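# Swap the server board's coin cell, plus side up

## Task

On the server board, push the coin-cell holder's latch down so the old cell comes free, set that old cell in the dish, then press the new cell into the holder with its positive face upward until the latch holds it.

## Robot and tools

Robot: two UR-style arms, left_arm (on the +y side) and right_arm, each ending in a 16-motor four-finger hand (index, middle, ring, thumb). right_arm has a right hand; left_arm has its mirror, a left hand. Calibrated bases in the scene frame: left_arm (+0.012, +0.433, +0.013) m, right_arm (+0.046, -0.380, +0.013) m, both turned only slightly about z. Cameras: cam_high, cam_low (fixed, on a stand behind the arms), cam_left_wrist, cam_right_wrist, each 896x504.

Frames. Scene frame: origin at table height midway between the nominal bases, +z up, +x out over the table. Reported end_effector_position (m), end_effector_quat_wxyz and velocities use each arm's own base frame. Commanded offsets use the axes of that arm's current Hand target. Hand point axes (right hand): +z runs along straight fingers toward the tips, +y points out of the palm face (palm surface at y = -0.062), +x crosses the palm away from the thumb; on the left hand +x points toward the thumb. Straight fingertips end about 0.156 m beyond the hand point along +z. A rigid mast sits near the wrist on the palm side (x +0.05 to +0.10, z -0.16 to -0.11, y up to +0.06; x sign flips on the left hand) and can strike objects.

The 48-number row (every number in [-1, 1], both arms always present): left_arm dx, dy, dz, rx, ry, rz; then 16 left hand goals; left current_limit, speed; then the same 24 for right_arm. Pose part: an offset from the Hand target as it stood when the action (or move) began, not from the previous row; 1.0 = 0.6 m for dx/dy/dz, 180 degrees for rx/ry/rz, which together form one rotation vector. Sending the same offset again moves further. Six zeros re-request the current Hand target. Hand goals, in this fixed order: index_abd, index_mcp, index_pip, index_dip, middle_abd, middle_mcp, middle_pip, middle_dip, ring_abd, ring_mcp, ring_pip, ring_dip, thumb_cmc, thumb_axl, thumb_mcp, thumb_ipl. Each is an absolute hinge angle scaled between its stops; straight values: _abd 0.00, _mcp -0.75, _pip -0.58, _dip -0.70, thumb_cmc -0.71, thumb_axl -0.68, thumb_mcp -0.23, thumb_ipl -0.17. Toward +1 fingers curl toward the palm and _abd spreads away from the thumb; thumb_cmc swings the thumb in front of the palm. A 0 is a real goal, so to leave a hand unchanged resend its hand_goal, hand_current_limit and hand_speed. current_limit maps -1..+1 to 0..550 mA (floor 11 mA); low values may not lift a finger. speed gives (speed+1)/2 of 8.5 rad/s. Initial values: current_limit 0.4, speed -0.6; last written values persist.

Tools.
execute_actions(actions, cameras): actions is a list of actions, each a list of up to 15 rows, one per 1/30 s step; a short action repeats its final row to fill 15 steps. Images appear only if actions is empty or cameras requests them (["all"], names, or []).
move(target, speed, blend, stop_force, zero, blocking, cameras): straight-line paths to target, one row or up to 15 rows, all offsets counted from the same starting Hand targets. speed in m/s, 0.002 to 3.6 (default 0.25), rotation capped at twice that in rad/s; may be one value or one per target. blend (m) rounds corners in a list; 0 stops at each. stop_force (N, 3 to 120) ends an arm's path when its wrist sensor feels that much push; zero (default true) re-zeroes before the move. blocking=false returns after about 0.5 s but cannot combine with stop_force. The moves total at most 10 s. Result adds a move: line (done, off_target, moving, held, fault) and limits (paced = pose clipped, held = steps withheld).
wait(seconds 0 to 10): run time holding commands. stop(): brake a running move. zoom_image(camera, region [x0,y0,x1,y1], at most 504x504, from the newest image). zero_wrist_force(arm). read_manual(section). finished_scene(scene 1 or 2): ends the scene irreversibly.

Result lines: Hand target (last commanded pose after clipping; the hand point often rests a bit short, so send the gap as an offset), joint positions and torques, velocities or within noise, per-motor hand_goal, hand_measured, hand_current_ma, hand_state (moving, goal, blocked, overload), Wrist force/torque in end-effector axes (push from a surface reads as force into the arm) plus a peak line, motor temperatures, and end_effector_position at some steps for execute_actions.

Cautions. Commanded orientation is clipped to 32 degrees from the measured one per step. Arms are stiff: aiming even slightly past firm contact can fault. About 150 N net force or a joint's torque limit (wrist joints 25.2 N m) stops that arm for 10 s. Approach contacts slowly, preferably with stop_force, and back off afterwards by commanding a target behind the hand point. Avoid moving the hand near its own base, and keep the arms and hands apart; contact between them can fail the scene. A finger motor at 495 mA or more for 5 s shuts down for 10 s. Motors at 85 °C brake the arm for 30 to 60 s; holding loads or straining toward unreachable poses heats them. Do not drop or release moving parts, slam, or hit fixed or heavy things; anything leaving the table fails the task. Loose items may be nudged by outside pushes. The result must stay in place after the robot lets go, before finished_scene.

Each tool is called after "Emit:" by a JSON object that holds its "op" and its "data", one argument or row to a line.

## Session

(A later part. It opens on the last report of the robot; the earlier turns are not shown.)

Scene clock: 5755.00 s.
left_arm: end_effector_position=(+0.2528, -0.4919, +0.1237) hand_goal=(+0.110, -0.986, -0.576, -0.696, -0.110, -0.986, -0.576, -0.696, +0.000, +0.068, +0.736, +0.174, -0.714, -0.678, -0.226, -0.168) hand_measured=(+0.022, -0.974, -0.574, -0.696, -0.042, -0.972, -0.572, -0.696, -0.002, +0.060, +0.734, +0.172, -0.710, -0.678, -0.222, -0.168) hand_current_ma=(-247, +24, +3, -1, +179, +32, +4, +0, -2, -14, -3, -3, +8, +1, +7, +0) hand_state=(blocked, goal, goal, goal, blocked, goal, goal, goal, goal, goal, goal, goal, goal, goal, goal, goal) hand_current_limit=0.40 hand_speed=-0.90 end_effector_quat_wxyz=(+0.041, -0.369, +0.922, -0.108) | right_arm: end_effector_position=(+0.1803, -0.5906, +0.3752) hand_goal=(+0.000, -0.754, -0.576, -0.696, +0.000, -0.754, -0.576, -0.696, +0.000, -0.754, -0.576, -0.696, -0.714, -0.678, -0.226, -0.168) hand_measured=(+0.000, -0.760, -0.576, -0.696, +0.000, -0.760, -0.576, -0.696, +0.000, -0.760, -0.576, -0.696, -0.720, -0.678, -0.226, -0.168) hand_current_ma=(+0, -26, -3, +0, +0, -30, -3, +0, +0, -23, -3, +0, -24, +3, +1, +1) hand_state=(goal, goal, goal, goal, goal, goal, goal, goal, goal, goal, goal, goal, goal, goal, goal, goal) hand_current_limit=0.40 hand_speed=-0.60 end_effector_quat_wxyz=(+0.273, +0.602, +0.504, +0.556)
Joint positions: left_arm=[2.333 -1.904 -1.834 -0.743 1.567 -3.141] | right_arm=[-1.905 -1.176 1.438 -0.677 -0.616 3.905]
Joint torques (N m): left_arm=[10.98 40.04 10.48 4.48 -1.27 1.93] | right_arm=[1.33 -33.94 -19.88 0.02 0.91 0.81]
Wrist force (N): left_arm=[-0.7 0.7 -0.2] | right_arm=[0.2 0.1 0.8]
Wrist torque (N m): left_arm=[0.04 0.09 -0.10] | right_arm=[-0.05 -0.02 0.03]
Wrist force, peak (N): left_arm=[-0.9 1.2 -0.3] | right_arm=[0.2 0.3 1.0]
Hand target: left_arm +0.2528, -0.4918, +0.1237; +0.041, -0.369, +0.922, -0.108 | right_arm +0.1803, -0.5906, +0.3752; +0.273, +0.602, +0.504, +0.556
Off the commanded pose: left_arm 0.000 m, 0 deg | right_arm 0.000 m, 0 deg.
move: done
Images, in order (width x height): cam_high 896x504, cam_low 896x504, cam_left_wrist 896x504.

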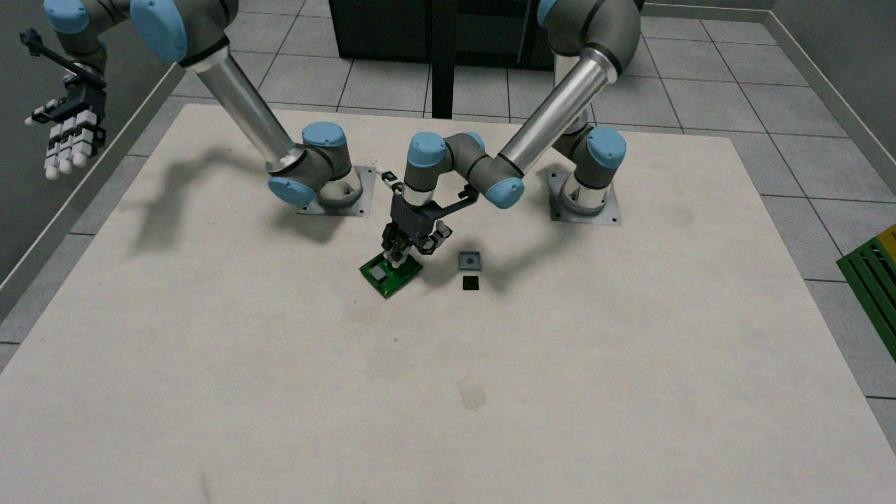

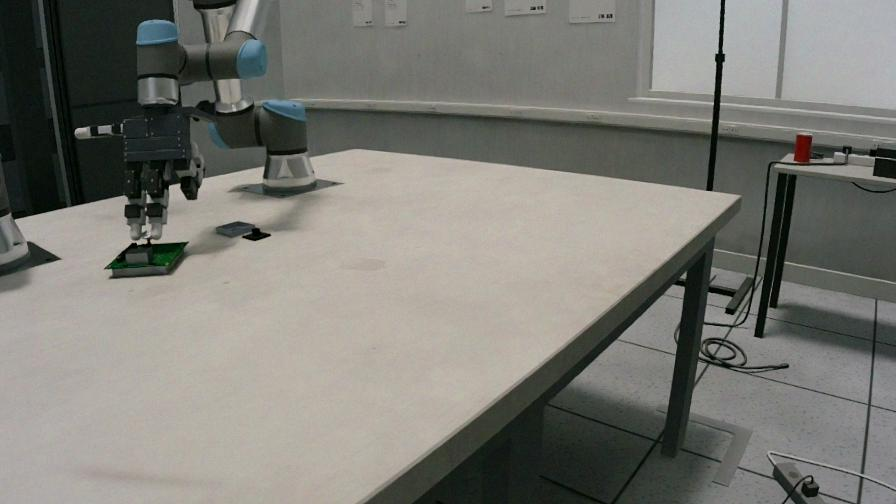

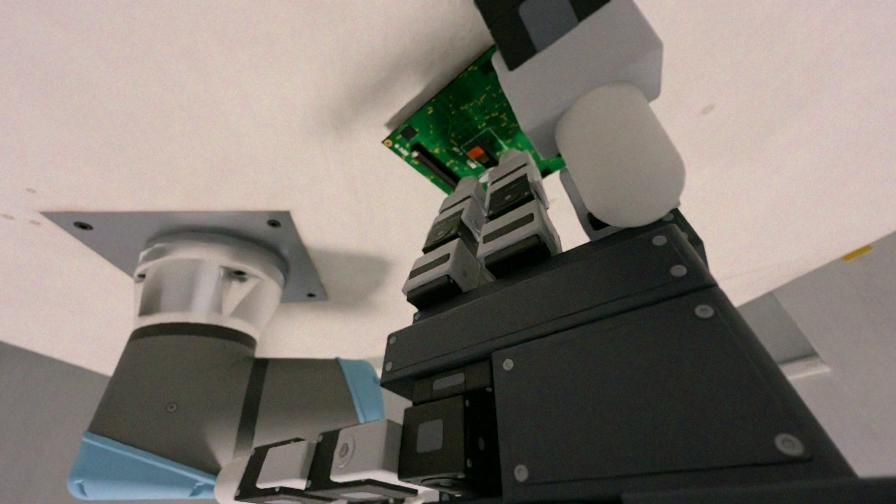

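Emit:
{"op": "move", "data": {
  "target": [0,0.0047,0.0203,0,0,0,0.11,-0.986,-0.576,-0.696,-0.11,-0.986,-0.576,-0.696,0,0.068,0.737,0.174,-0.714,-0.678,-0.226,-0.168,0.4,-0.9,0,0,0,0,0,0,0,-0.754,-0.576,-0.696,0,-0.754,-0.576,-0.696,0,-0.754,-0.576,-0.696,-0.714,-0.678,-0.226,-0.168,0.4,-0.6],
  "speed": 0.02,
  "cameras": ["cam_left_wrist","cam_high","cam_low"]
}}

Emit:
{"op": "zoom_image", "data": {
  "camera": "cam_high",
  "region": [375, 245, 415, 280]
}}

Emit:
{"op": "zoom_image", "data": {
  "camera": "cam_low",
  "region": [126, 225, 162, 255]
}}

Scene clock: 5768.93 s.
left_arm: end_effector_position=(+0.2527, -0.4918, +0.1110) hand_goal=(+0.110, -0.986, -0.576, -0.696, -0.110, -0.986, -0.576, -0.696, +0.000, +0.068, +0.736, +0.174, -0.714, -0.678, -0.226, -0.168) hand_measured=(+0.022, -0.974, -0.574, -0.696, -0.042, -0.972, -0.572, -0.696, -0.002, +0.060, +0.734, +0.172, -0.710, -0.678, -0.222, -0.168) hand_current_ma=(-247, +23, +3, -1, +179, +32, +4, +0, -2, -14, -3, -3, +8, +1, +7, +0) hand_state=(blocked, goal, goal, goal, blocked, goal, goal, goal, goal, goal, goal, goal, goal, goal, goal, goal) hand_current_limit=0.40 hand_speed=-0.90 end_effector_quat_wxyz=(+0.041, -0.369, +0.922, -0.108) end_effector_velocity=(-0.001, +0.001, +0.000) end_effector_angular_velocity=(+0.003, +0.002, -0.002) | right_arm: end_effector_position=(+0.1803, -0.5906, +0.3752) hand_goal=(+0.000, -0.754, -0.576, -0.696, +0.000, -0.754, -0.576, -0.696, +0.000, -0.754, -0.576, -0.696, -0.714, -0.678, -0.226, -0.168) hand_measured=(+0.000, -0.760, -0.576, -0.696, +0.000, -0.760, -0.576, -0.696, +0.000, -0.760, -0.576, -0.696, -0.720, -0.678, -0.226, -0.168) hand_current_ma=(+0, -26, -3, +0, +0, -30, -3, +0, +0, -23, -3, +0, -24, +3, +1, +1) hand_state=(goal, goal, goal, goal, goal, goal, goal, goal, goal, goal, goal, goal, goal, goal, goal, goal) hand_current_limit=0.40 hand_speed=-0.60 end_effector_quat_wxyz=(+0.273, +0.602, +0.504, +0.556)
Joint positions: left_arm=[2.333 -1.922 -1.848 -0.712 1.567 -3.141] | right_arm=[-1.905 -1.176 1.438 -0.677 -0.616 3.905]
Joint velocities: left_arm=[-0.001 0.001 0 -0.005 0.001 0.001] | right_arm=[within noise]
Joint torques (N m): left_arm=[-12.63 42.22 26.21 1.91 1.03 -2] | right_arm=[1.18 -34.03 -19.49 -0.03 0.89 0.81]
Wrist force (N): left_arm=[-0.8 0.5 -0.3] | right_arm=[0.3 0.2 0.6]
Wrist torque (N m): left_arm=[0.03 0.11 -0.11] | right_arm=[-0.02 -0.03 0.04]
Wrist force, peak (N): left_arm=[-1.0 0.8 -0.2] | right_arm=[0.1 0.0 1.1]
Hand target: left_arm +0.2528, -0.4919, +0.1112; +0.041, -0.369, +0.922, -0.108 | right_arm +0.1803, -0.5906, +0.3752; +0.273, +0.602, +0.504, +0.556
Off the commanded pose: left_arm 0.000 m, 0 deg | right_arm 0.000 m, 0 deg.
move: done
Images, in order (width x height): cam_high 896x504, cam_low 896x504, cam_left_wrist 896x504.

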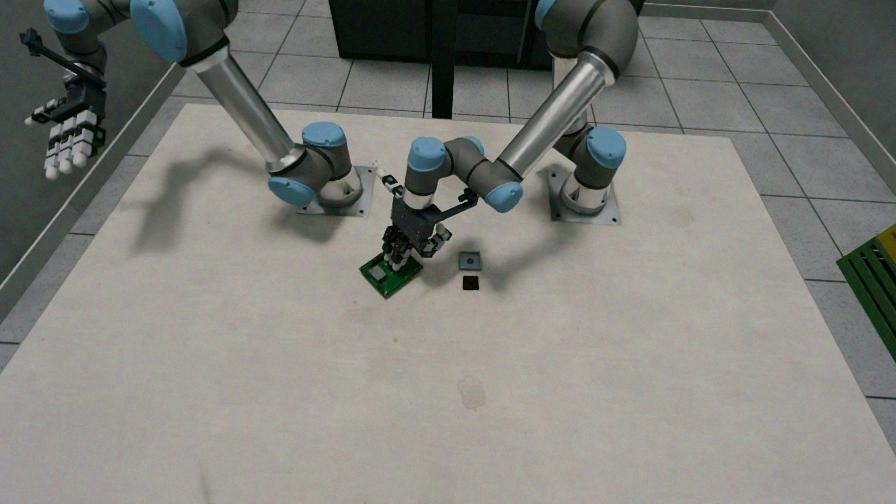

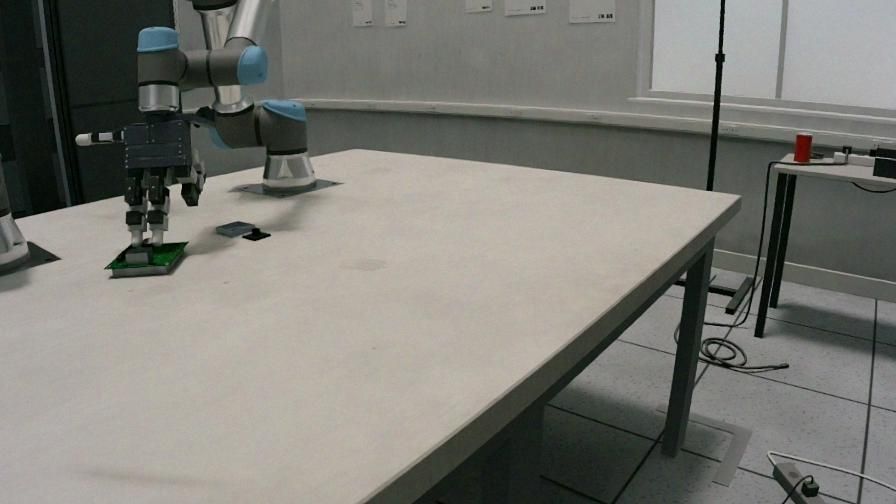

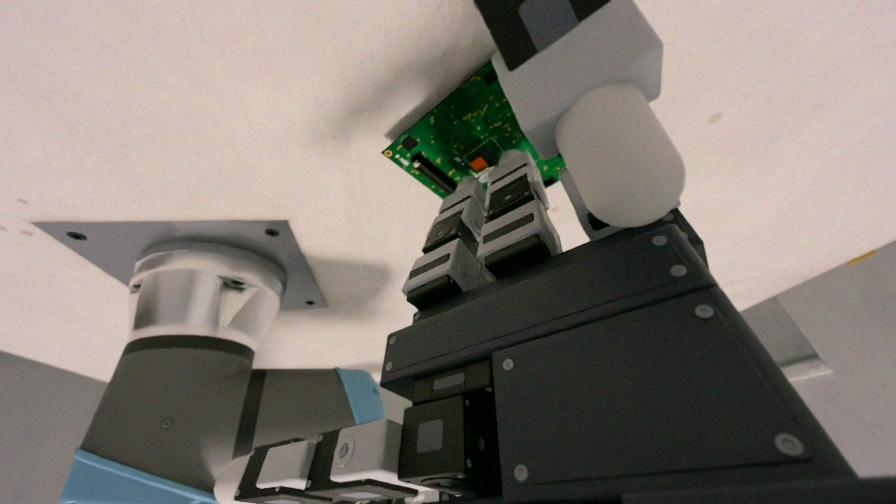

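Scaled by 12.600 from the camera's 896x504 image, which has a finer 1280x720 frame.

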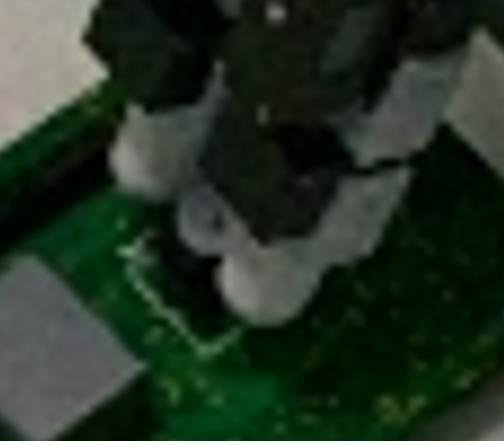

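Scaled by 14.000 from the camera's 896x504 image, which has a finer 1280x720 frame.

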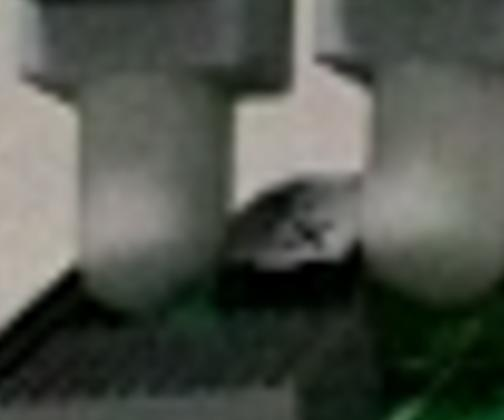

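Emit:
{"op": "move", "data": {
  "target": [0,0.0003,0.0013,0,0,0,0.11,-0.986,-0.576,-0.696,-0.11,-0.986,-0.576,-0.696,0,0.068,0.737,0.174,-0.714,-0.678,-0.226,-0.168,0.4,-0.9,0,0,0,0,0,0,0,-0.754,-0.576,-0.696,0,-0.754,-0.576,-0.696,0,-0.754,-0.576,-0.696,-0.714,-0.678,-0.226,-0.168,0.4,-0.6],
  "speed": 0.01,
  "cameras": []
}}

Emit:
{"op": "move", "data": {
  "target": [0,0.0003,0.0013,0,0,0,0.11,-0.986,-0.576,-0.696,-0.11,-0.986,-0.576,-0.696,0,0.068,0.737,0.174,-0.714,-0.678,-0.226,-0.168,0.4,-0.9,0,0,0,0,0,0,0,-0.754,-0.576,-0.696,0,-0.754,-0.576,-0.696,0,-0.754,-0.576,-0.696,-0.714,-0.678,-0.226,-0.168,0.4,-0.6],
  "speed": 0.01,
  "cameras": ["cam_low","cam_left_wrist"]
}}

Emit:
{"op": "zoom_image", "data": {
  "camera": "cam_low",
  "region": [126, 225, 162, 255]
}}

Scene clock: 5777.47 s.
left_arm: end_effector_position=(+0.2528, -0.4919, +0.1104) hand_goal=(+0.110, -0.986, -0.576, -0.696, -0.110, -0.986, -0.576, -0.696, +0.000, +0.068, +0.736, +0.174, -0.714, -0.678, -0.226, -0.168) hand_measured=(+0.022, -0.976, -0.574, -0.696, -0.042, -0.972, -0.572, -0.696, -0.002, +0.060, +0.734, +0.172, -0.710, -0.678, -0.222, -0.168) hand_current_ma=(-247, +18, +3, -1, +178, +28, +4, +0, -2, -14, -3, -3, +8, +1, +7, +0) hand_state=(blocked, goal, goal, goal, blocked, goal, goal, goal, goal, goal, goal, goal, goal, goal, goal, goal) hand_current_limit=0.40 hand_speed=-0.90 end_effector_quat_wxyz=(+0.041, -0.369, +0.922, -0.108) | right_arm: end_effector_position=(+0.1803, -0.5906, +0.3752) hand_goal=(+0.000, -0.754, -0.576, -0.696, +0.000, -0.754, -0.576, -0.696, +0.000, -0.754, -0.576, -0.696, -0.714, -0.678, -0.226, -0.168) hand_measured=(+0.000, -0.760, -0.576, -0.696, +0.000, -0.760, -0.576, -0.696, +0.000, -0.760, -0.576, -0.696, -0.720, -0.678, -0.226, -0.168) hand_current_ma=(+0, -26, -3, +0, +0, -30, -3, +0, +0, -23, -3, +0, -24, +3, +1, +1) hand_state=(goal, goal, goal, goal, goal, goal, goal, goal, goal, goal, goal, goal, goal, goal, goal, goal) hand_current_limit=0.40 hand_speed=-0.60 end_effector_quat_wxyz=(+0.273, +0.602, +0.504, +0.556)
Joint positions: left_arm=[2.333 -1.923 -1.848 -0.71 1.567 -3.141] | right_arm=[-1.905 -1.176 1.438 -0.677 -0.616 3.905]
Joint torques (N m): left_arm=[-13.1 26.11 9.92 3.53 1.03 -1.93] | right_arm=[0.34 -35.06 -20.59 -0.19 0.74 0.89]
Wrist force (N): left_arm=[-0.7 1.0 -2.1] | right_arm=[0.0 0.1 0.7]
Wrist torque (N m): left_arm=[0.22 0.11 -0.10] | right_arm=[-0.04 0.01 0.01]
Wrist force, peak (N): left_arm=[-0.7 1.0 -2.3] | right_arm=[0.2 -0.1 1.0]
Hand target: left_arm +0.2528, -0.4919, +0.1104; +0.041, -0.369, +0.922, -0.108 | right_arm +0.1803, -0.5906, +0.3752; +0.273, +0.602, +0.504, +0.556
Off the commanded pose: left_arm 0.000 m, 0 deg | right_arm 0.000 m, 0 deg.
move: done
No camera images: "cameras" was empty.

Scene clock: 5778.17 s.
left_arm: end_effector_position=(+0.2528, -0.4919, +0.1096) hand_goal=(+0.110, -0.986, -0.576, -0.696, -0.110, -0.986, -0.576, -0.696, +0.000, +0.068, +0.736, +0.174, -0.714, -0.678, -0.226, -0.168) hand_measured=(+0.022, -0.982, -0.576, -0.696, -0.042, -0.978, -0.574, -0.696, -0.002, +0.060, +0.734, +0.172, -0.710, -0.678, -0.222, -0.168) hand_current_ma=(-247, +5, +1, -1, +177, +14, +2, +0, -2, -14, -3, -3, +8, +1, +7, +0) hand_state=(blocked, goal, goal, goal, blocked, goal, goal, goal, goal, goal, goal, goal, goal, goal, goal, goal) hand_current_limit=0.40 hand_speed=-0.90 end_effector_quat_wxyz=(+0.041, -0.369, +0.922, -0.108) | right_arm: end_effector_position=(+0.1803, -0.5906, +0.3752) hand_goal=(+0.000, -0.754, -0.576, -0.696, +0.000, -0.754, -0.576, -0.696, +0.000, -0.754, -0.576, -0.696, -0.714, -0.678, -0.226, -0.168) hand_measured=(+0.000, -0.760, -0.576, -0.696, +0.000, -0.760, -0.576, -0.696, +0.000, -0.760, -0.576, -0.696, -0.720, -0.678, -0.226, -0.168) hand_current_ma=(+0, -26, -3, +0, +0, -30, -3, +0, +0, -23, -3, +0, -24, +3, +1, +1) hand_state=(goal, goal, goal, goal, goal, goal, goal, goal, goal, goal, goal, goal, goal, goal, goal, goal) hand_current_limit=0.40 hand_speed=-0.60 end_effector_quat_wxyz=(+0.273, +0.602, +0.504, +0.556)
Joint positions: left_arm=[2.333 -1.924 -1.849 -0.708 1.567 -3.141] | right_arm=[-1.905 -1.176 1.438 -0.677 -0.616 3.905]
Joint torques (N m): left_arm=[-11.95 26.53 10.52 3.39 1.06 -1.95] | right_arm=[0.94 -34.86 -20.1 -0.09 0.84 0.82]
Wrist force (N): left_arm=[-0.7 0.8 -2.1] | right_arm=[0.2 0.1 0.8]
Wrist torque (N m): left_arm=[0.24 0.10 -0.10] | right_arm=[-0.05 -0.02 0.02]
Wrist force, peak (N): left_arm=[-0.8 0.8 -2.8] | right_arm=[0.2 -0.1 0.9]
Hand target: left_arm +0.2528, -0.4919, +0.1096; +0.041, -0.369, +0.922, -0.108 | right_arm +0.1803, -0.5906, +0.3752; +0.273, +0.602, +0.504, +0.556
Off the commanded pose: left_arm 0.000 m, 0 deg | right_arm 0.000 m, 0 deg.
move: done
Images, in order (width x height): cam_low 896x504, cam_left_wrist 896x504.

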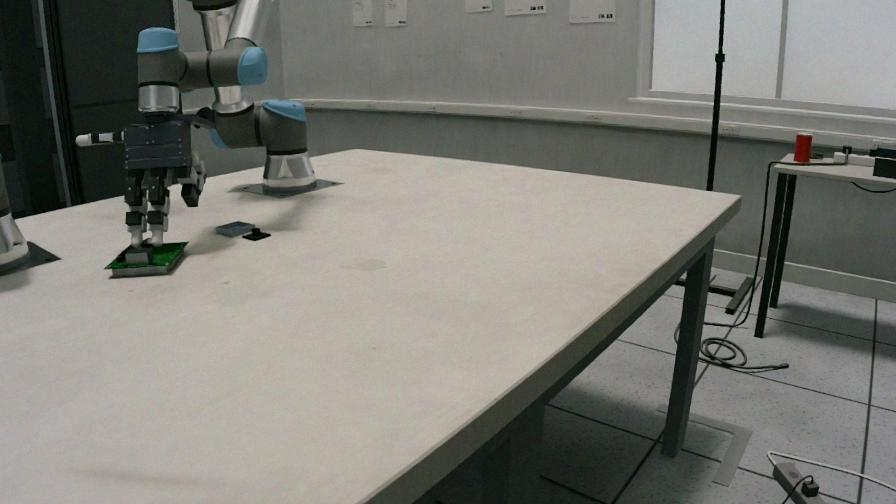

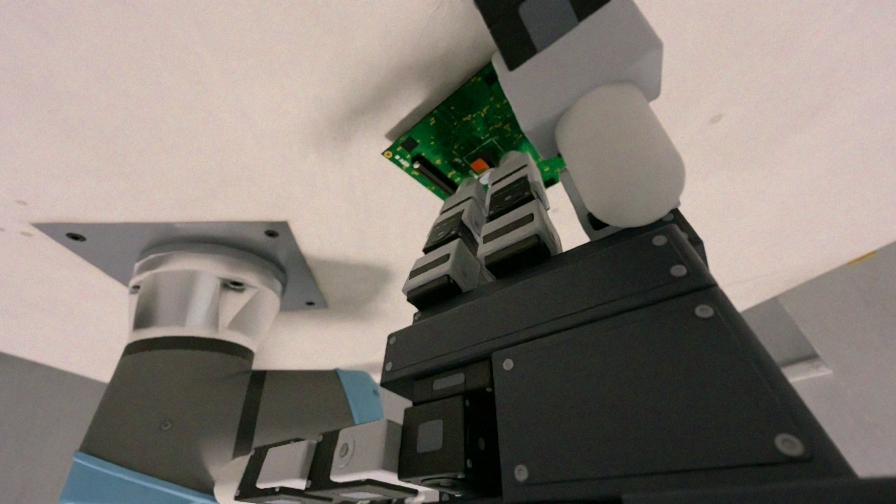

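Scaled by 14.000 from the camera's 896x504 image, which has a finer 1280x720 frame.

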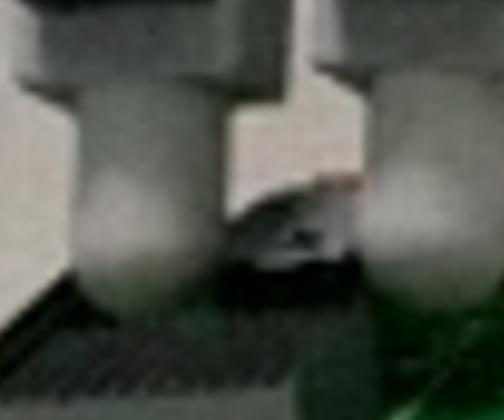

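Emit:
{"op": "move", "data": {
  "target": [0,-0.0041,0.0009,0,0,0,0.11,-0.986,-0.576,-0.696,-0.11,-0.986,-0.576,-0.696,0,0.068,0.737,0.174,-0.714,-0.678,-0.226,-0.168,0.4,-0.9,0,0,0,0,0,0,0,-0.754,-0.576,-0.696,0,-0.754,-0.576,-0.696,0,-0.754,-0.576,-0.696,-0.714,-0.678,-0.226,-0.168,0.4,-0.6],
  "speed": 0.008,
  "stop_force": 3,
  "cameras": ["cam_low","cam_high"]
}}

Emit:
{"op": "zoom_image", "data": {
  "camera": "cam_low",
  "region": [126, 225, 162, 255]
}}

Emit:
{"op": "zoom_image", "data": {
  "camera": "cam_high",
  "region": [375, 245, 415, 280]
}}

Scene clock: 5794.00 s.
left_arm: end_effector_position=(+0.2545, -0.4938, +0.1096) hand_goal=(+0.110, -0.986, -0.576, -0.696, -0.110, -0.986, -0.576, -0.696, +0.000, +0.068, +0.736, +0.174, -0.714, -0.678, -0.226, -0.168) hand_measured=(+0.024, -0.978, -0.574, -0.696, -0.042, -0.976, -0.574, -0.696, -0.002, +0.060, +0.734, +0.172, -0.710, -0.678, -0.222, -0.168) hand_current_ma=(-244, +13, +2, -1, +177, +20, +3, +0, -2, -14, -3, -3, +8, +1, +7, +0) hand_state=(blocked, goal, goal, goal, blocked, goal, goal, goal, goal, goal, goal, goal, goal, goal, goal, goal) hand_current_limit=0.40 hand_speed=-0.90 end_effector_quat_wxyz=(+0.041, -0.369, +0.922, -0.108) | right_arm: end_effector_position=(+0.1803, -0.5906, +0.3752) hand_goal=(+0.000, -0.754, -0.576, -0.696, +0.000, -0.754, -0.576, -0.696, +0.000, -0.754, -0.576, -0.696, -0.714, -0.678, -0.226, -0.168) hand_measured=(+0.000, -0.760, -0.576, -0.696, +0.000, -0.760, -0.576, -0.696, +0.000, -0.760, -0.576, -0.696, -0.720, -0.678, -0.226, -0.168) hand_current_ma=(+0, -26, -3, +0, +0, -30, -3, +0, +0, -23, -3, +0, -24, +3, +1, +1) hand_state=(goal, goal, goal, goal, goal, goal, goal, goal, goal, goal, goal, goal, goal, goal, goal, goal) hand_current_limit=0.40 hand_speed=-0.60 end_effector_quat_wxyz=(+0.273, +0.602, +0.504, +0.556)
Joint positions: left_arm=[2.333 -1.929 -1.842 -0.711 1.567 -3.141] | right_arm=[-1.905 -1.176 1.438 -0.677 -0.616 3.905]
Joint torques (N m): left_arm=[-12.11 38.82 11.08 3.57 1.07 -1.99] | right_arm=[0.56 -33.93 -20.12 -0.12 0.85 1.01]
Wrist force (N): left_arm=[-1.2 1.2 -1.1] | right_arm=[0.0 0.0 0.5]
Wrist torque (N m): left_arm=[0.06 0.03 -0.14] | right_arm=[-0.04 0.01 0.01]
Wrist force, peak (N): left_arm=[-0.8 0.9 -3.0] | right_arm=[0.1 0.2 1.0]
Hand target: left_arm +0.2545, -0.4937, +0.1096; +0.041, -0.369, +0.922, -0.108 | right_arm +0.1803, -0.5906, +0.3752; +0.273, +0.602, +0.504, +0.556
Off the commanded pose: left_arm 0.000 m, 0 deg | right_arm 0.000 m, 0 deg.
move: done
Images, in order (width x height): cam_high 896x504, cam_low 896x504.

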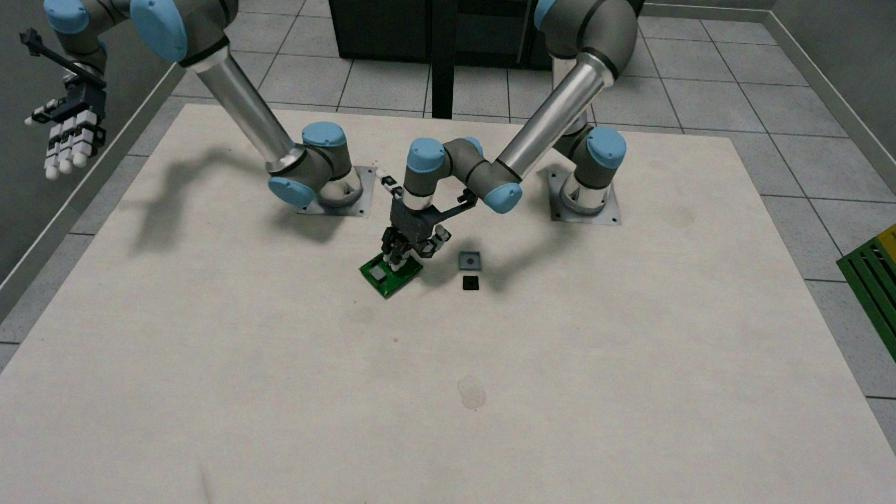

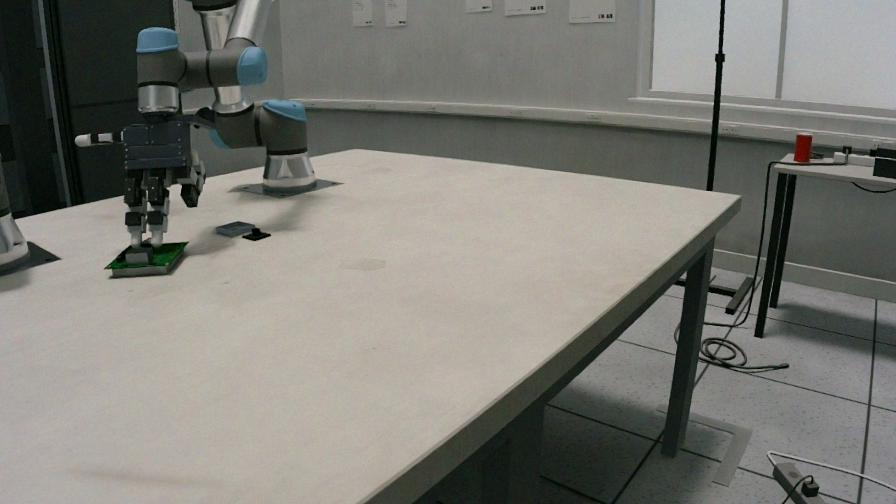

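Scaled by 14.000 from the camera's 896x504 image, which has a finer 1280x720 frame.

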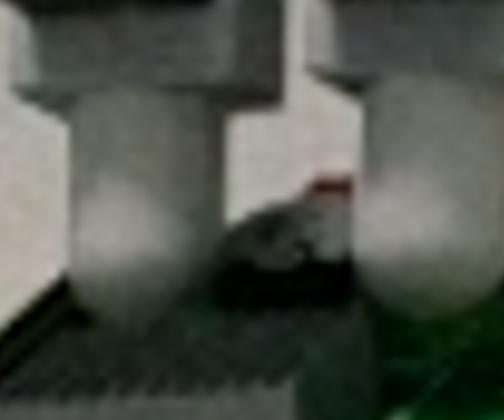

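Scaled by 12.600 from the camera's 896x504 image, which has a finer 1280x720 frame.

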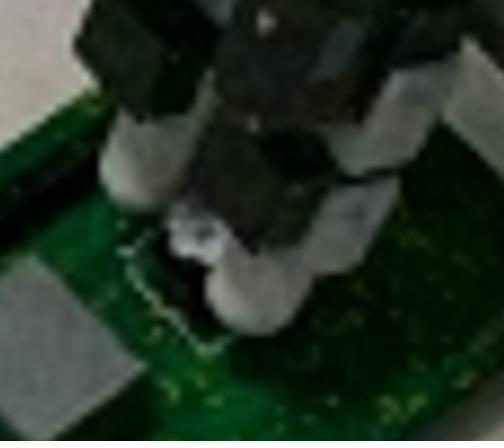

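Emit:
{"op": "move", "data": {
  "target": [0,-0.0031,0.0018,0,0,0,0.11,-0.986,-0.576,-0.696,-0.11,-0.986,-0.576,-0.696,0,0.068,0.737,0.174,-0.714,-0.678,-0.226,-0.168,0.4,-0.9,0,0,0,0,0,0,0,-0.754,-0.576,-0.696,0,-0.754,-0.576,-0.696,0,-0.754,-0.576,-0.696,-0.714,-0.678,-0.226,-0.168,0.4,-0.6],
  "speed": 0.008,
  "stop_force": 3,
  "cameras": ["cam_low","cam_left_wrist"]
}}

Emit:
{"op": "zoom_image", "data": {
  "camera": "cam_low",
  "region": [126, 225, 162, 255]
}}

Emit:
{"op": "zoom_image", "data": {
  "camera": "cam_left_wrist",
  "region": [440, 140, 520, 200]
}}

Scene clock: 5801.07 s.
left_arm: end_effector_position=(+0.2560, -0.4953, +0.1090) hand_goal=(+0.110, -0.986, -0.576, -0.696, -0.110, -0.986, -0.576, -0.696, +0.000, +0.068, +0.736, +0.174, -0.714, -0.678, -0.226, -0.168) hand_measured=(+0.026, -0.976, -0.572, -0.696, -0.042, -0.972, -0.572, -0.696, -0.002, +0.060, +0.734, +0.172, -0.710, -0.678, -0.222, -0.168) hand_current_ma=(-236, +21, +5, +0, +177, +30, +6, +1, -2, -14, -3, -3, +8, +1, +7, +0) hand_state=(blocked, goal, goal, goal, blocked, goal, goal, goal, goal, goal, goal, goal, goal, goal, goal, goal) hand_current_limit=0.40 hand_speed=-0.90 end_effector_quat_wxyz=(+0.041, -0.369, +0.922, -0.108) | right_arm: end_effector_position=(+0.1803, -0.5906, +0.3752) hand_goal=(+0.000, -0.754, -0.576, -0.696, +0.000, -0.754, -0.576, -0.696, +0.000, -0.754, -0.576, -0.696, -0.714, -0.678, -0.226, -0.168) hand_measured=(+0.000, -0.760, -0.576, -0.696, +0.000, -0.760, -0.576, -0.696, +0.000, -0.760, -0.576, -0.696, -0.720, -0.678, -0.226, -0.168) hand_current_ma=(+0, -26, -3, +0, +0, -30, -3, +0, +0, -23, -3, +0, -24, +3, +1, +1) hand_state=(goal, goal, goal, goal, goal, goal, goal, goal, goal, goal, goal, goal, goal, goal, goal, goal) hand_current_limit=0.40 hand_speed=-0.60 end_effector_quat_wxyz=(+0.273, +0.602, +0.504, +0.556)
Joint positions: left_arm=[2.333 -1.934 -1.836 -0.711 1.567 -3.141] | right_arm=[-1.905 -1.176 1.438 -0.677 -0.616 3.905]
Joint torques (N m): left_arm=[-13.55 39.06 14.17 1.97 1.01 -1.92] | right_arm=[1.04 -33.51 -20.33 -0.2 0.94 0.97]
Wrist force (N): left_arm=[-1.1 1.6 -1.3] | right_arm=[0.2 0.1 0.5]
Wrist torque (N m): left_arm=[0.03 0.02 -0.14] | right_arm=[-0.02 -0.02 0.03]
Wrist force, peak (N): left_arm=[-1.5 1.7 -2.2] | right_arm=[0.2 0.1 1.0]
Hand target: left_arm +0.2559, -0.4952, +0.1090; +0.041, -0.369, +0.922, -0.108 | right_arm +0.1803, -0.5906, +0.3752; +0.273, +0.602, +0.504, +0.556
Off the commanded pose: left_arm 0.000 m, 0 deg | right_arm 0.000 m, 0 deg.
move: done
Images, in order (width x height): cam_low 896x504, cam_left_wrist 896x504.

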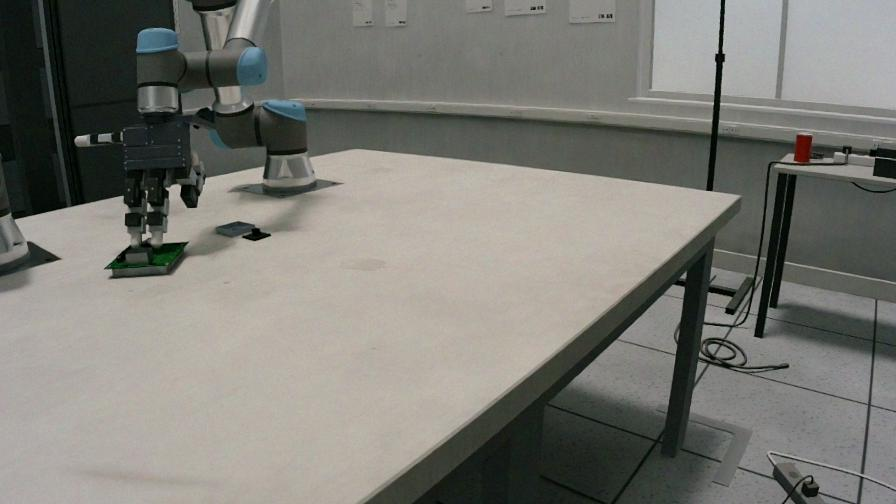

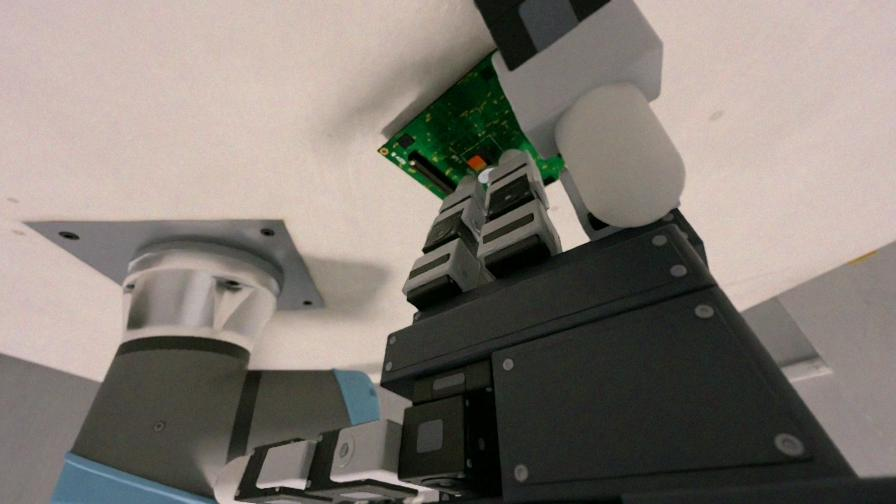

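Scaled by 14.000 from the camera's 896x504 image, which has a finer 1280x720 frame.

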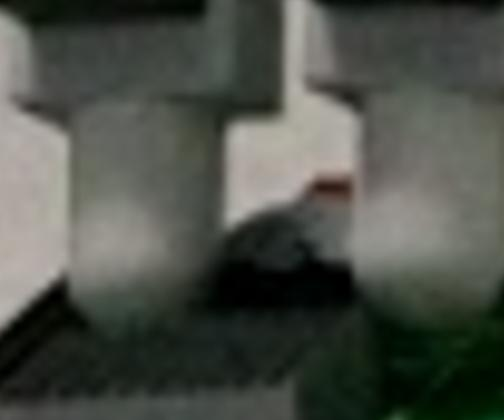

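Scaled by 6.300 from the camera's 896x504 image, which has a finer 1280x720 frame.

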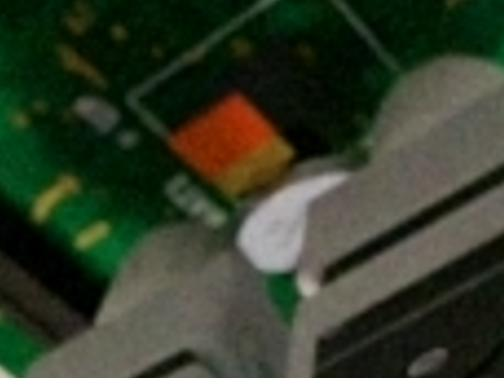

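Emit:
{"op": "move", "data": {
  "target": [0,0.0030,0.0024,0,0,0,0.11,-0.986,-0.576,-0.696,-0.11,-0.986,-0.576,-0.696,0,0.068,0.737,0.174,-0.714,-0.678,-0.226,-0.168,0.4,-0.9,0,0,0,0,0,0,0,-0.754,-0.576,-0.696,0,-0.754,-0.576,-0.696,0,-0.754,-0.576,-0.696,-0.714,-0.678,-0.226,-0.168,0.4,-0.6],
  "speed": 0.008,
  "stop_force": 4,
  "cameras": ["cam_low","cam_left_wrist","cam_high"]
}}

Emit:
{"op": "zoom_image", "data": {
  "camera": "cam_low",
  "region": [126, 225, 162, 255]
}}

Emit:
{"op": "zoom_image", "data": {
  "camera": "cam_left_wrist",
  "region": [440, 140, 520, 200]
}}

Emit:
{"op": "zoom_image", "data": {
  "camera": "cam_high",
  "region": [375, 245, 415, 280]
}}

Scene clock: 5817.70 s.
left_arm: end_effector_position=(+0.2549, -0.4942, +0.1071) hand_goal=(+0.110, -0.986, -0.576, -0.696, -0.110, -0.986, -0.576, -0.696, +0.000, +0.068, +0.736, +0.174, -0.714, -0.678, -0.226, -0.168) hand_measured=(+0.028, -0.986, -0.576, -0.696, -0.042, -0.982, -0.574, -0.696, -0.002, +0.060, +0.734, +0.172, -0.710, -0.678, -0.222, -0.168) hand_current_ma=(-232, +0, -1, +0, +177, +7, +1, +1, -2, -14, -3, -3, +8, +1, +7, +0) hand_state=(blocked, goal, goal, goal, blocked, goal, goal, goal, goal, goal, goal, goal, goal, goal, goal, goal) hand_current_limit=0.40 hand_speed=-0.90 end_effector_quat_wxyz=(+0.041, -0.369, +0.922, -0.108) | right_arm: end_effector_position=(+0.1803, -0.5906, +0.3752) hand_goal=(+0.000, -0.754, -0.576, -0.696, +0.000, -0.754, -0.576, -0.696, +0.000, -0.754, -0.576, -0.696, -0.714, -0.678, -0.226, -0.168) hand_measured=(+0.000, -0.760, -0.576, -0.696, +0.000, -0.760, -0.576, -0.696, +0.000, -0.760, -0.576, -0.696, -0.720, -0.678, -0.226, -0.168) hand_current_ma=(+0, -26, -3, +0, +0, -30, -3, +0, +0, -23, -3, +0, -24, +3, +1, +1) hand_state=(goal, goal, goal, goal, goal, goal, goal, goal, goal, goal, goal, goal, goal, goal, goal, goal) hand_current_limit=0.40 hand_speed=-0.60 end_effector_quat_wxyz=(+0.273, +0.602, +0.504, +0.556)
Joint positions: left_arm=[2.333 -1.934 -1.843 -0.705 1.567 -3.141] | right_arm=[-1.905 -1.176 1.438 -0.677 -0.616 3.905]
Joint torques (N m): left_arm=[-13.78 41.04 29.38 1.63 1.07 -2] | right_arm=[0.61 -34.1 -20.53 -0.09 1.02 0.78]
Wrist force (N): left_arm=[-1.3 0.6 -2.9] | right_arm=[0.0 0.0 0.7]
Wrist torque (N m): left_arm=[0.32 0.05 -0.17] | right_arm=[-0.07 0.01 0.01]
Wrist force, peak (N): left_arm=[-1.4 1.1 -2.8] | right_arm=[0.3 -0.2 1.1]
Hand target: left_arm +0.2549, -0.4942, +0.1072; +0.041, -0.369, +0.922, -0.108 | right_arm +0.1803, -0.5906, +0.3752; +0.273, +0.602, +0.504, +0.556
Off the commanded pose: left_arm 0.000 m, 0 deg | right_arm 0.000 m, 0 deg.
move: done
Images, in order (width x height): cam_high 896x504, cam_low 896x504, cam_left_wrist 896x504.

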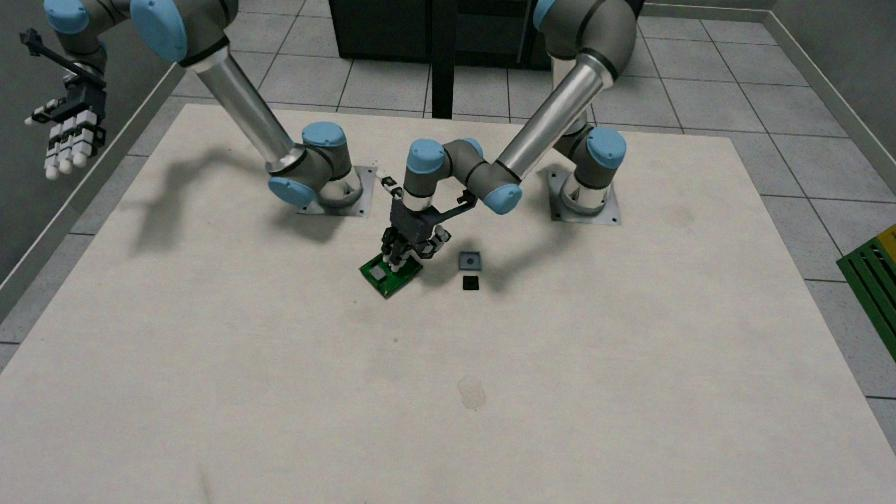

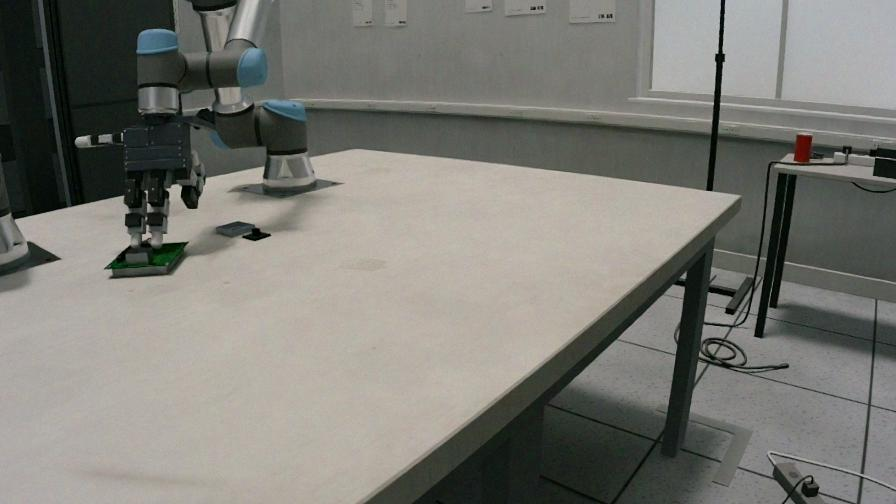

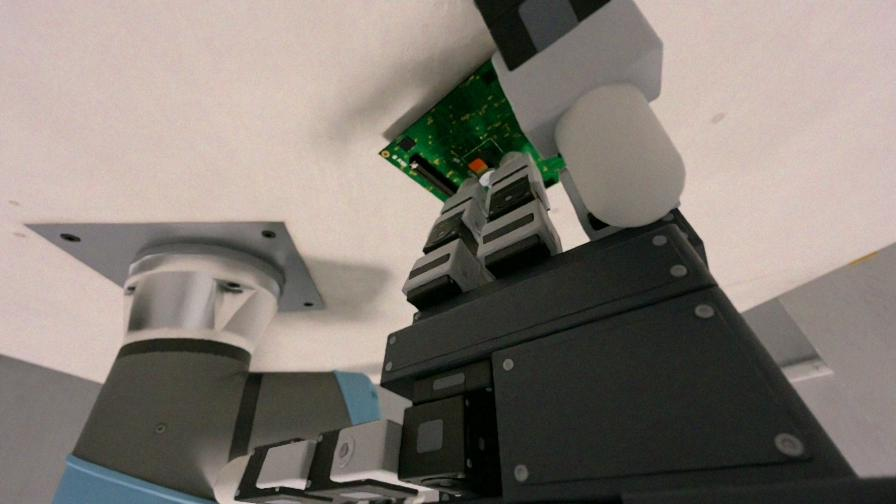

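Scaled by 14.000 from the camera's 896x504 image, which has a finer 1280x720 frame.

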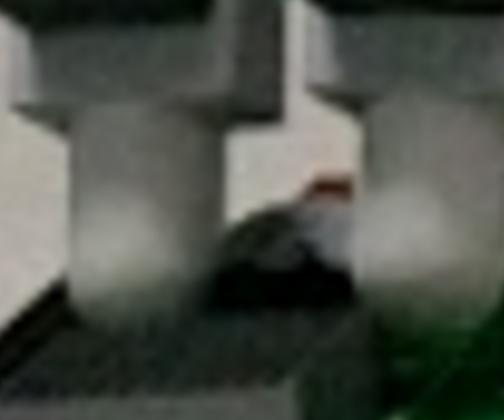

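Scaled by 6.300 from the camera's 896x504 image, which has a finer 1280x720 frame.

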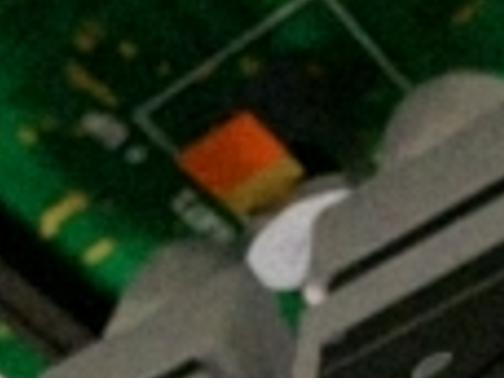

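Scaled by 12.600 from the camera's 896x504 image, which has a finer 1280x720 frame.

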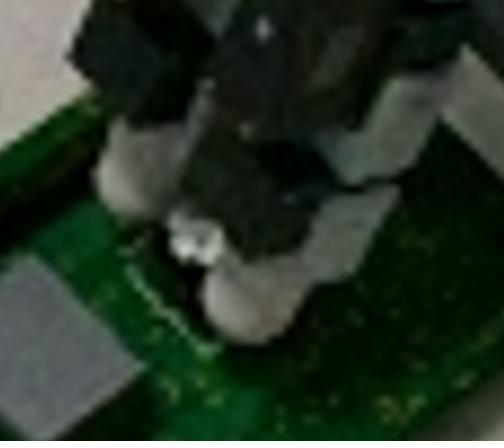

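Emit:
{"op": "move", "data": {
  "target": [0,0,0,0,0,0,-0.03,-0.986,-0.576,-0.696,0.03,-0.986,-0.576,-0.696,0,0.068,0.737,0.174,-0.714,-0.678,-0.226,-0.168,0.4,-0.93,0,0,0,0,0,0,0,-0.754,-0.576,-0.696,0,-0.754,-0.576,-0.696,0,-0.754,-0.576,-0.696,-0.714,-0.678,-0.226,-0.168,0.4,-0.6],
  "speed": 0.008,
  "cameras": ["cam_low","cam_left_wrist","cam_high"]
}}

Emit:
{"op": "zoom_image", "data": {
  "camera": "cam_low",
  "region": [126, 225, 162, 255]
}}

Emit:
{"op": "zoom_image", "data": {
  "camera": "cam_left_wrist",
  "region": [440, 140, 520, 200]
}}

Emit:
{"op": "zoom_image", "data": {
  "camera": "cam_high",
  "region": [375, 245, 415, 280]
}}

Scene clock: 5827.10 s.
left_arm: end_effector_position=(+0.2549, -0.4942, +0.1072) hand_goal=(-0.030, -0.986, -0.576, -0.696, +0.030, -0.986, -0.576, -0.696, +0.000, +0.068, +0.736, +0.174, -0.714, -0.678, -0.226, -0.168) hand_measured=(-0.026, -0.982, -0.576, -0.696, +0.028, -0.982, -0.574, -0.696, -0.002, +0.060, +0.734, +0.172, -0.710, -0.678, -0.222, -0.168) hand_current_ma=(+4, +5, -1, +0, -3, +7, +1, +1, -2, -14, -3, -3, +8, +1, +7, +0) hand_state=(goal, goal, goal, goal, goal, goal, goal, goal, goal, goal, goal, goal, goal, goal, goal, goal) hand_current_limit=0.40 hand_speed=-0.93 end_effector_quat_wxyz=(+0.041, -0.369, +0.922, -0.108) | right_arm: end_effector_position=(+0.1803, -0.5906, +0.3752) hand_goal=(+0.000, -0.754, -0.576, -0.696, +0.000, -0.754, -0.576, -0.696, +0.000, -0.754, -0.576, -0.696, -0.714, -0.678, -0.226, -0.168) hand_measured=(+0.000, -0.760, -0.576, -0.696, +0.000, -0.760, -0.576, -0.696, +0.000, -0.760, -0.576, -0.696, -0.720, -0.678, -0.226, -0.168) hand_current_ma=(+0, -26, -3, +0, +0, -30, -3, +0, +0, -23, -3, +0, -24, +3, +1, +1) hand_state=(goal, goal, goal, goal, goal, goal, goal, goal, goal, goal, goal, goal, goal, goal, goal, goal) hand_current_limit=0.40 hand_speed=-0.60 end_effector_quat_wxyz=(+0.273, +0.602, +0.504, +0.556)
Joint positions: left_arm=[2.333 -1.934 -1.843 -0.705 1.567 -3.141] | right_arm=[-1.905 -1.176 1.438 -0.677 -0.616 3.905]
Joint torques (N m): left_arm=[-13.48 36.02 32.75 1.56 0.86 -1.96] | right_arm=[0.8 -33.45 -20.43 -0.1 1.06 0.85]
Wrist force (N): left_arm=[-0.8 0.5 -0.4] | right_arm=[0.1 0.0 0.6]
Wrist torque (N m): left_arm=[0.03 0.10 -0.10] | right_arm=[-0.04 -0.01 0.02]
Wrist force, peak (N): left_arm=[-1.5 0.5 -3.0] | right_arm=[0.0 -0.2 1.0]
Hand target: left_arm +0.2549, -0.4942, +0.1072; +0.041, -0.369, +0.922, -0.108 | right_arm +0.1803, -0.5906, +0.3752; +0.273, +0.602, +0.504, +0.556
Off the commanded pose: left_arm 0.000 m, 0 deg | right_arm 0.000 m, 0 deg.
move: done
Images, in order (width x height): cam_high 896x504, cam_low 896x504, cam_left_wrist 896x504.

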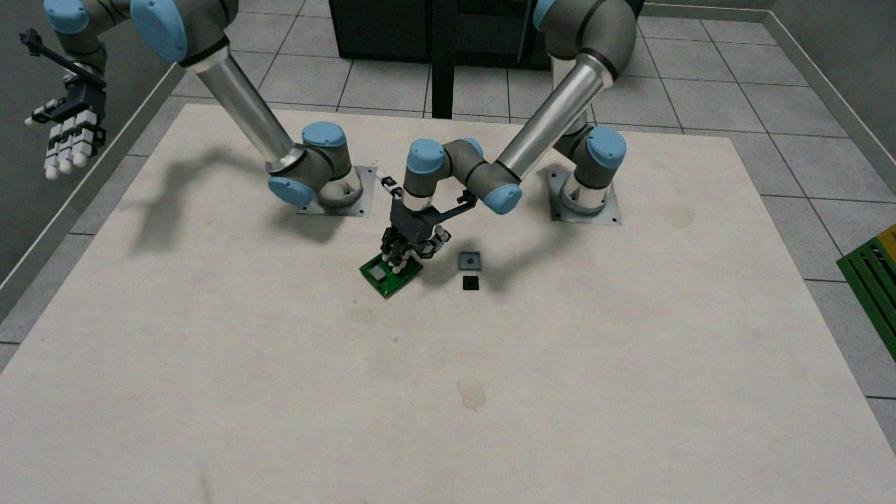

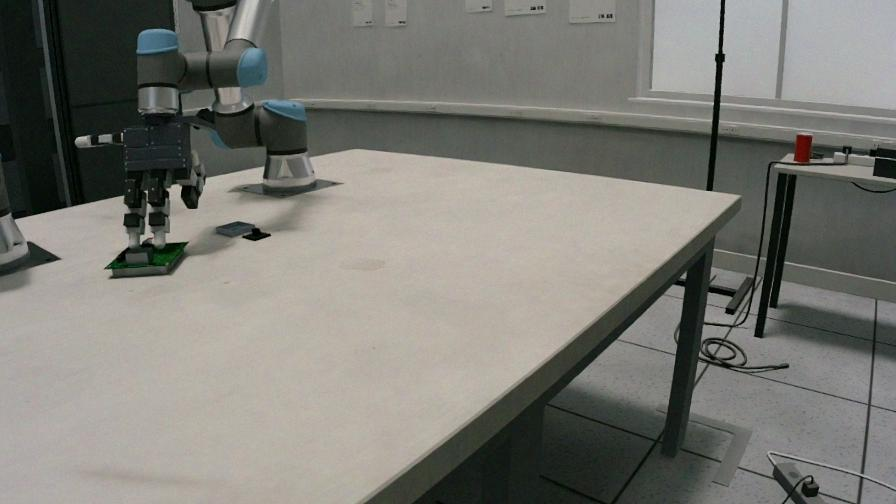

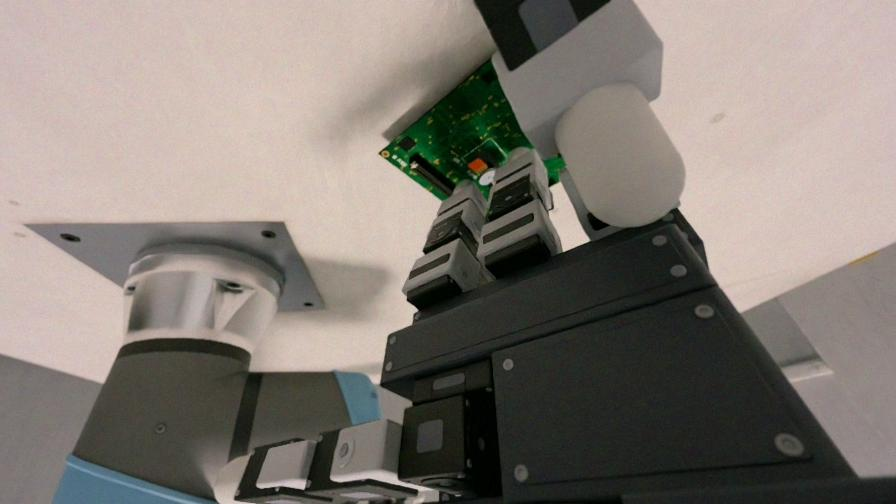

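Scaled by 14.000 from the camera's 896x504 image, which has a finer 1280x720 frame.

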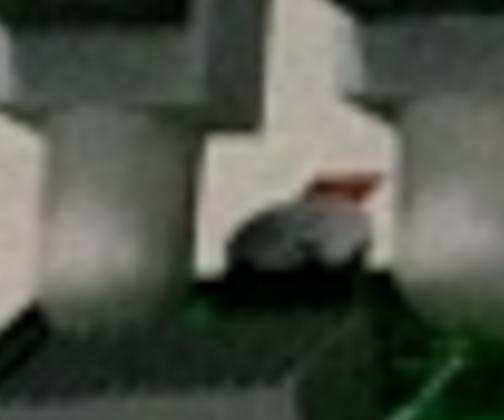

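Scaled by 6.300 from the camera's 896x504 image, which has a finer 1280x720 frame.

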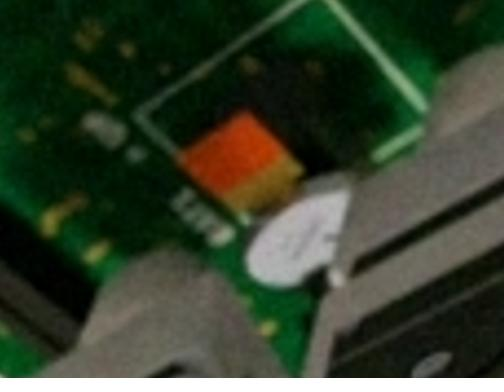

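Scaled by 12.600 from the camera's 896x504 image, which has a finer 1280x720 frame.

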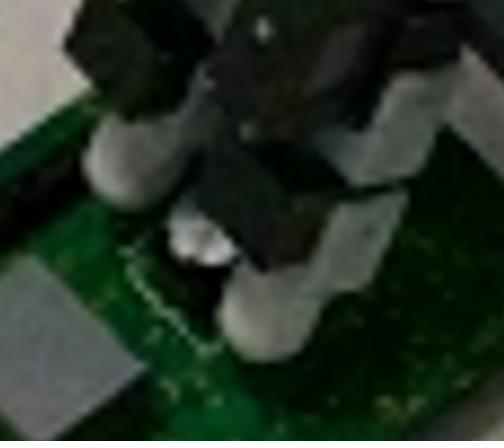

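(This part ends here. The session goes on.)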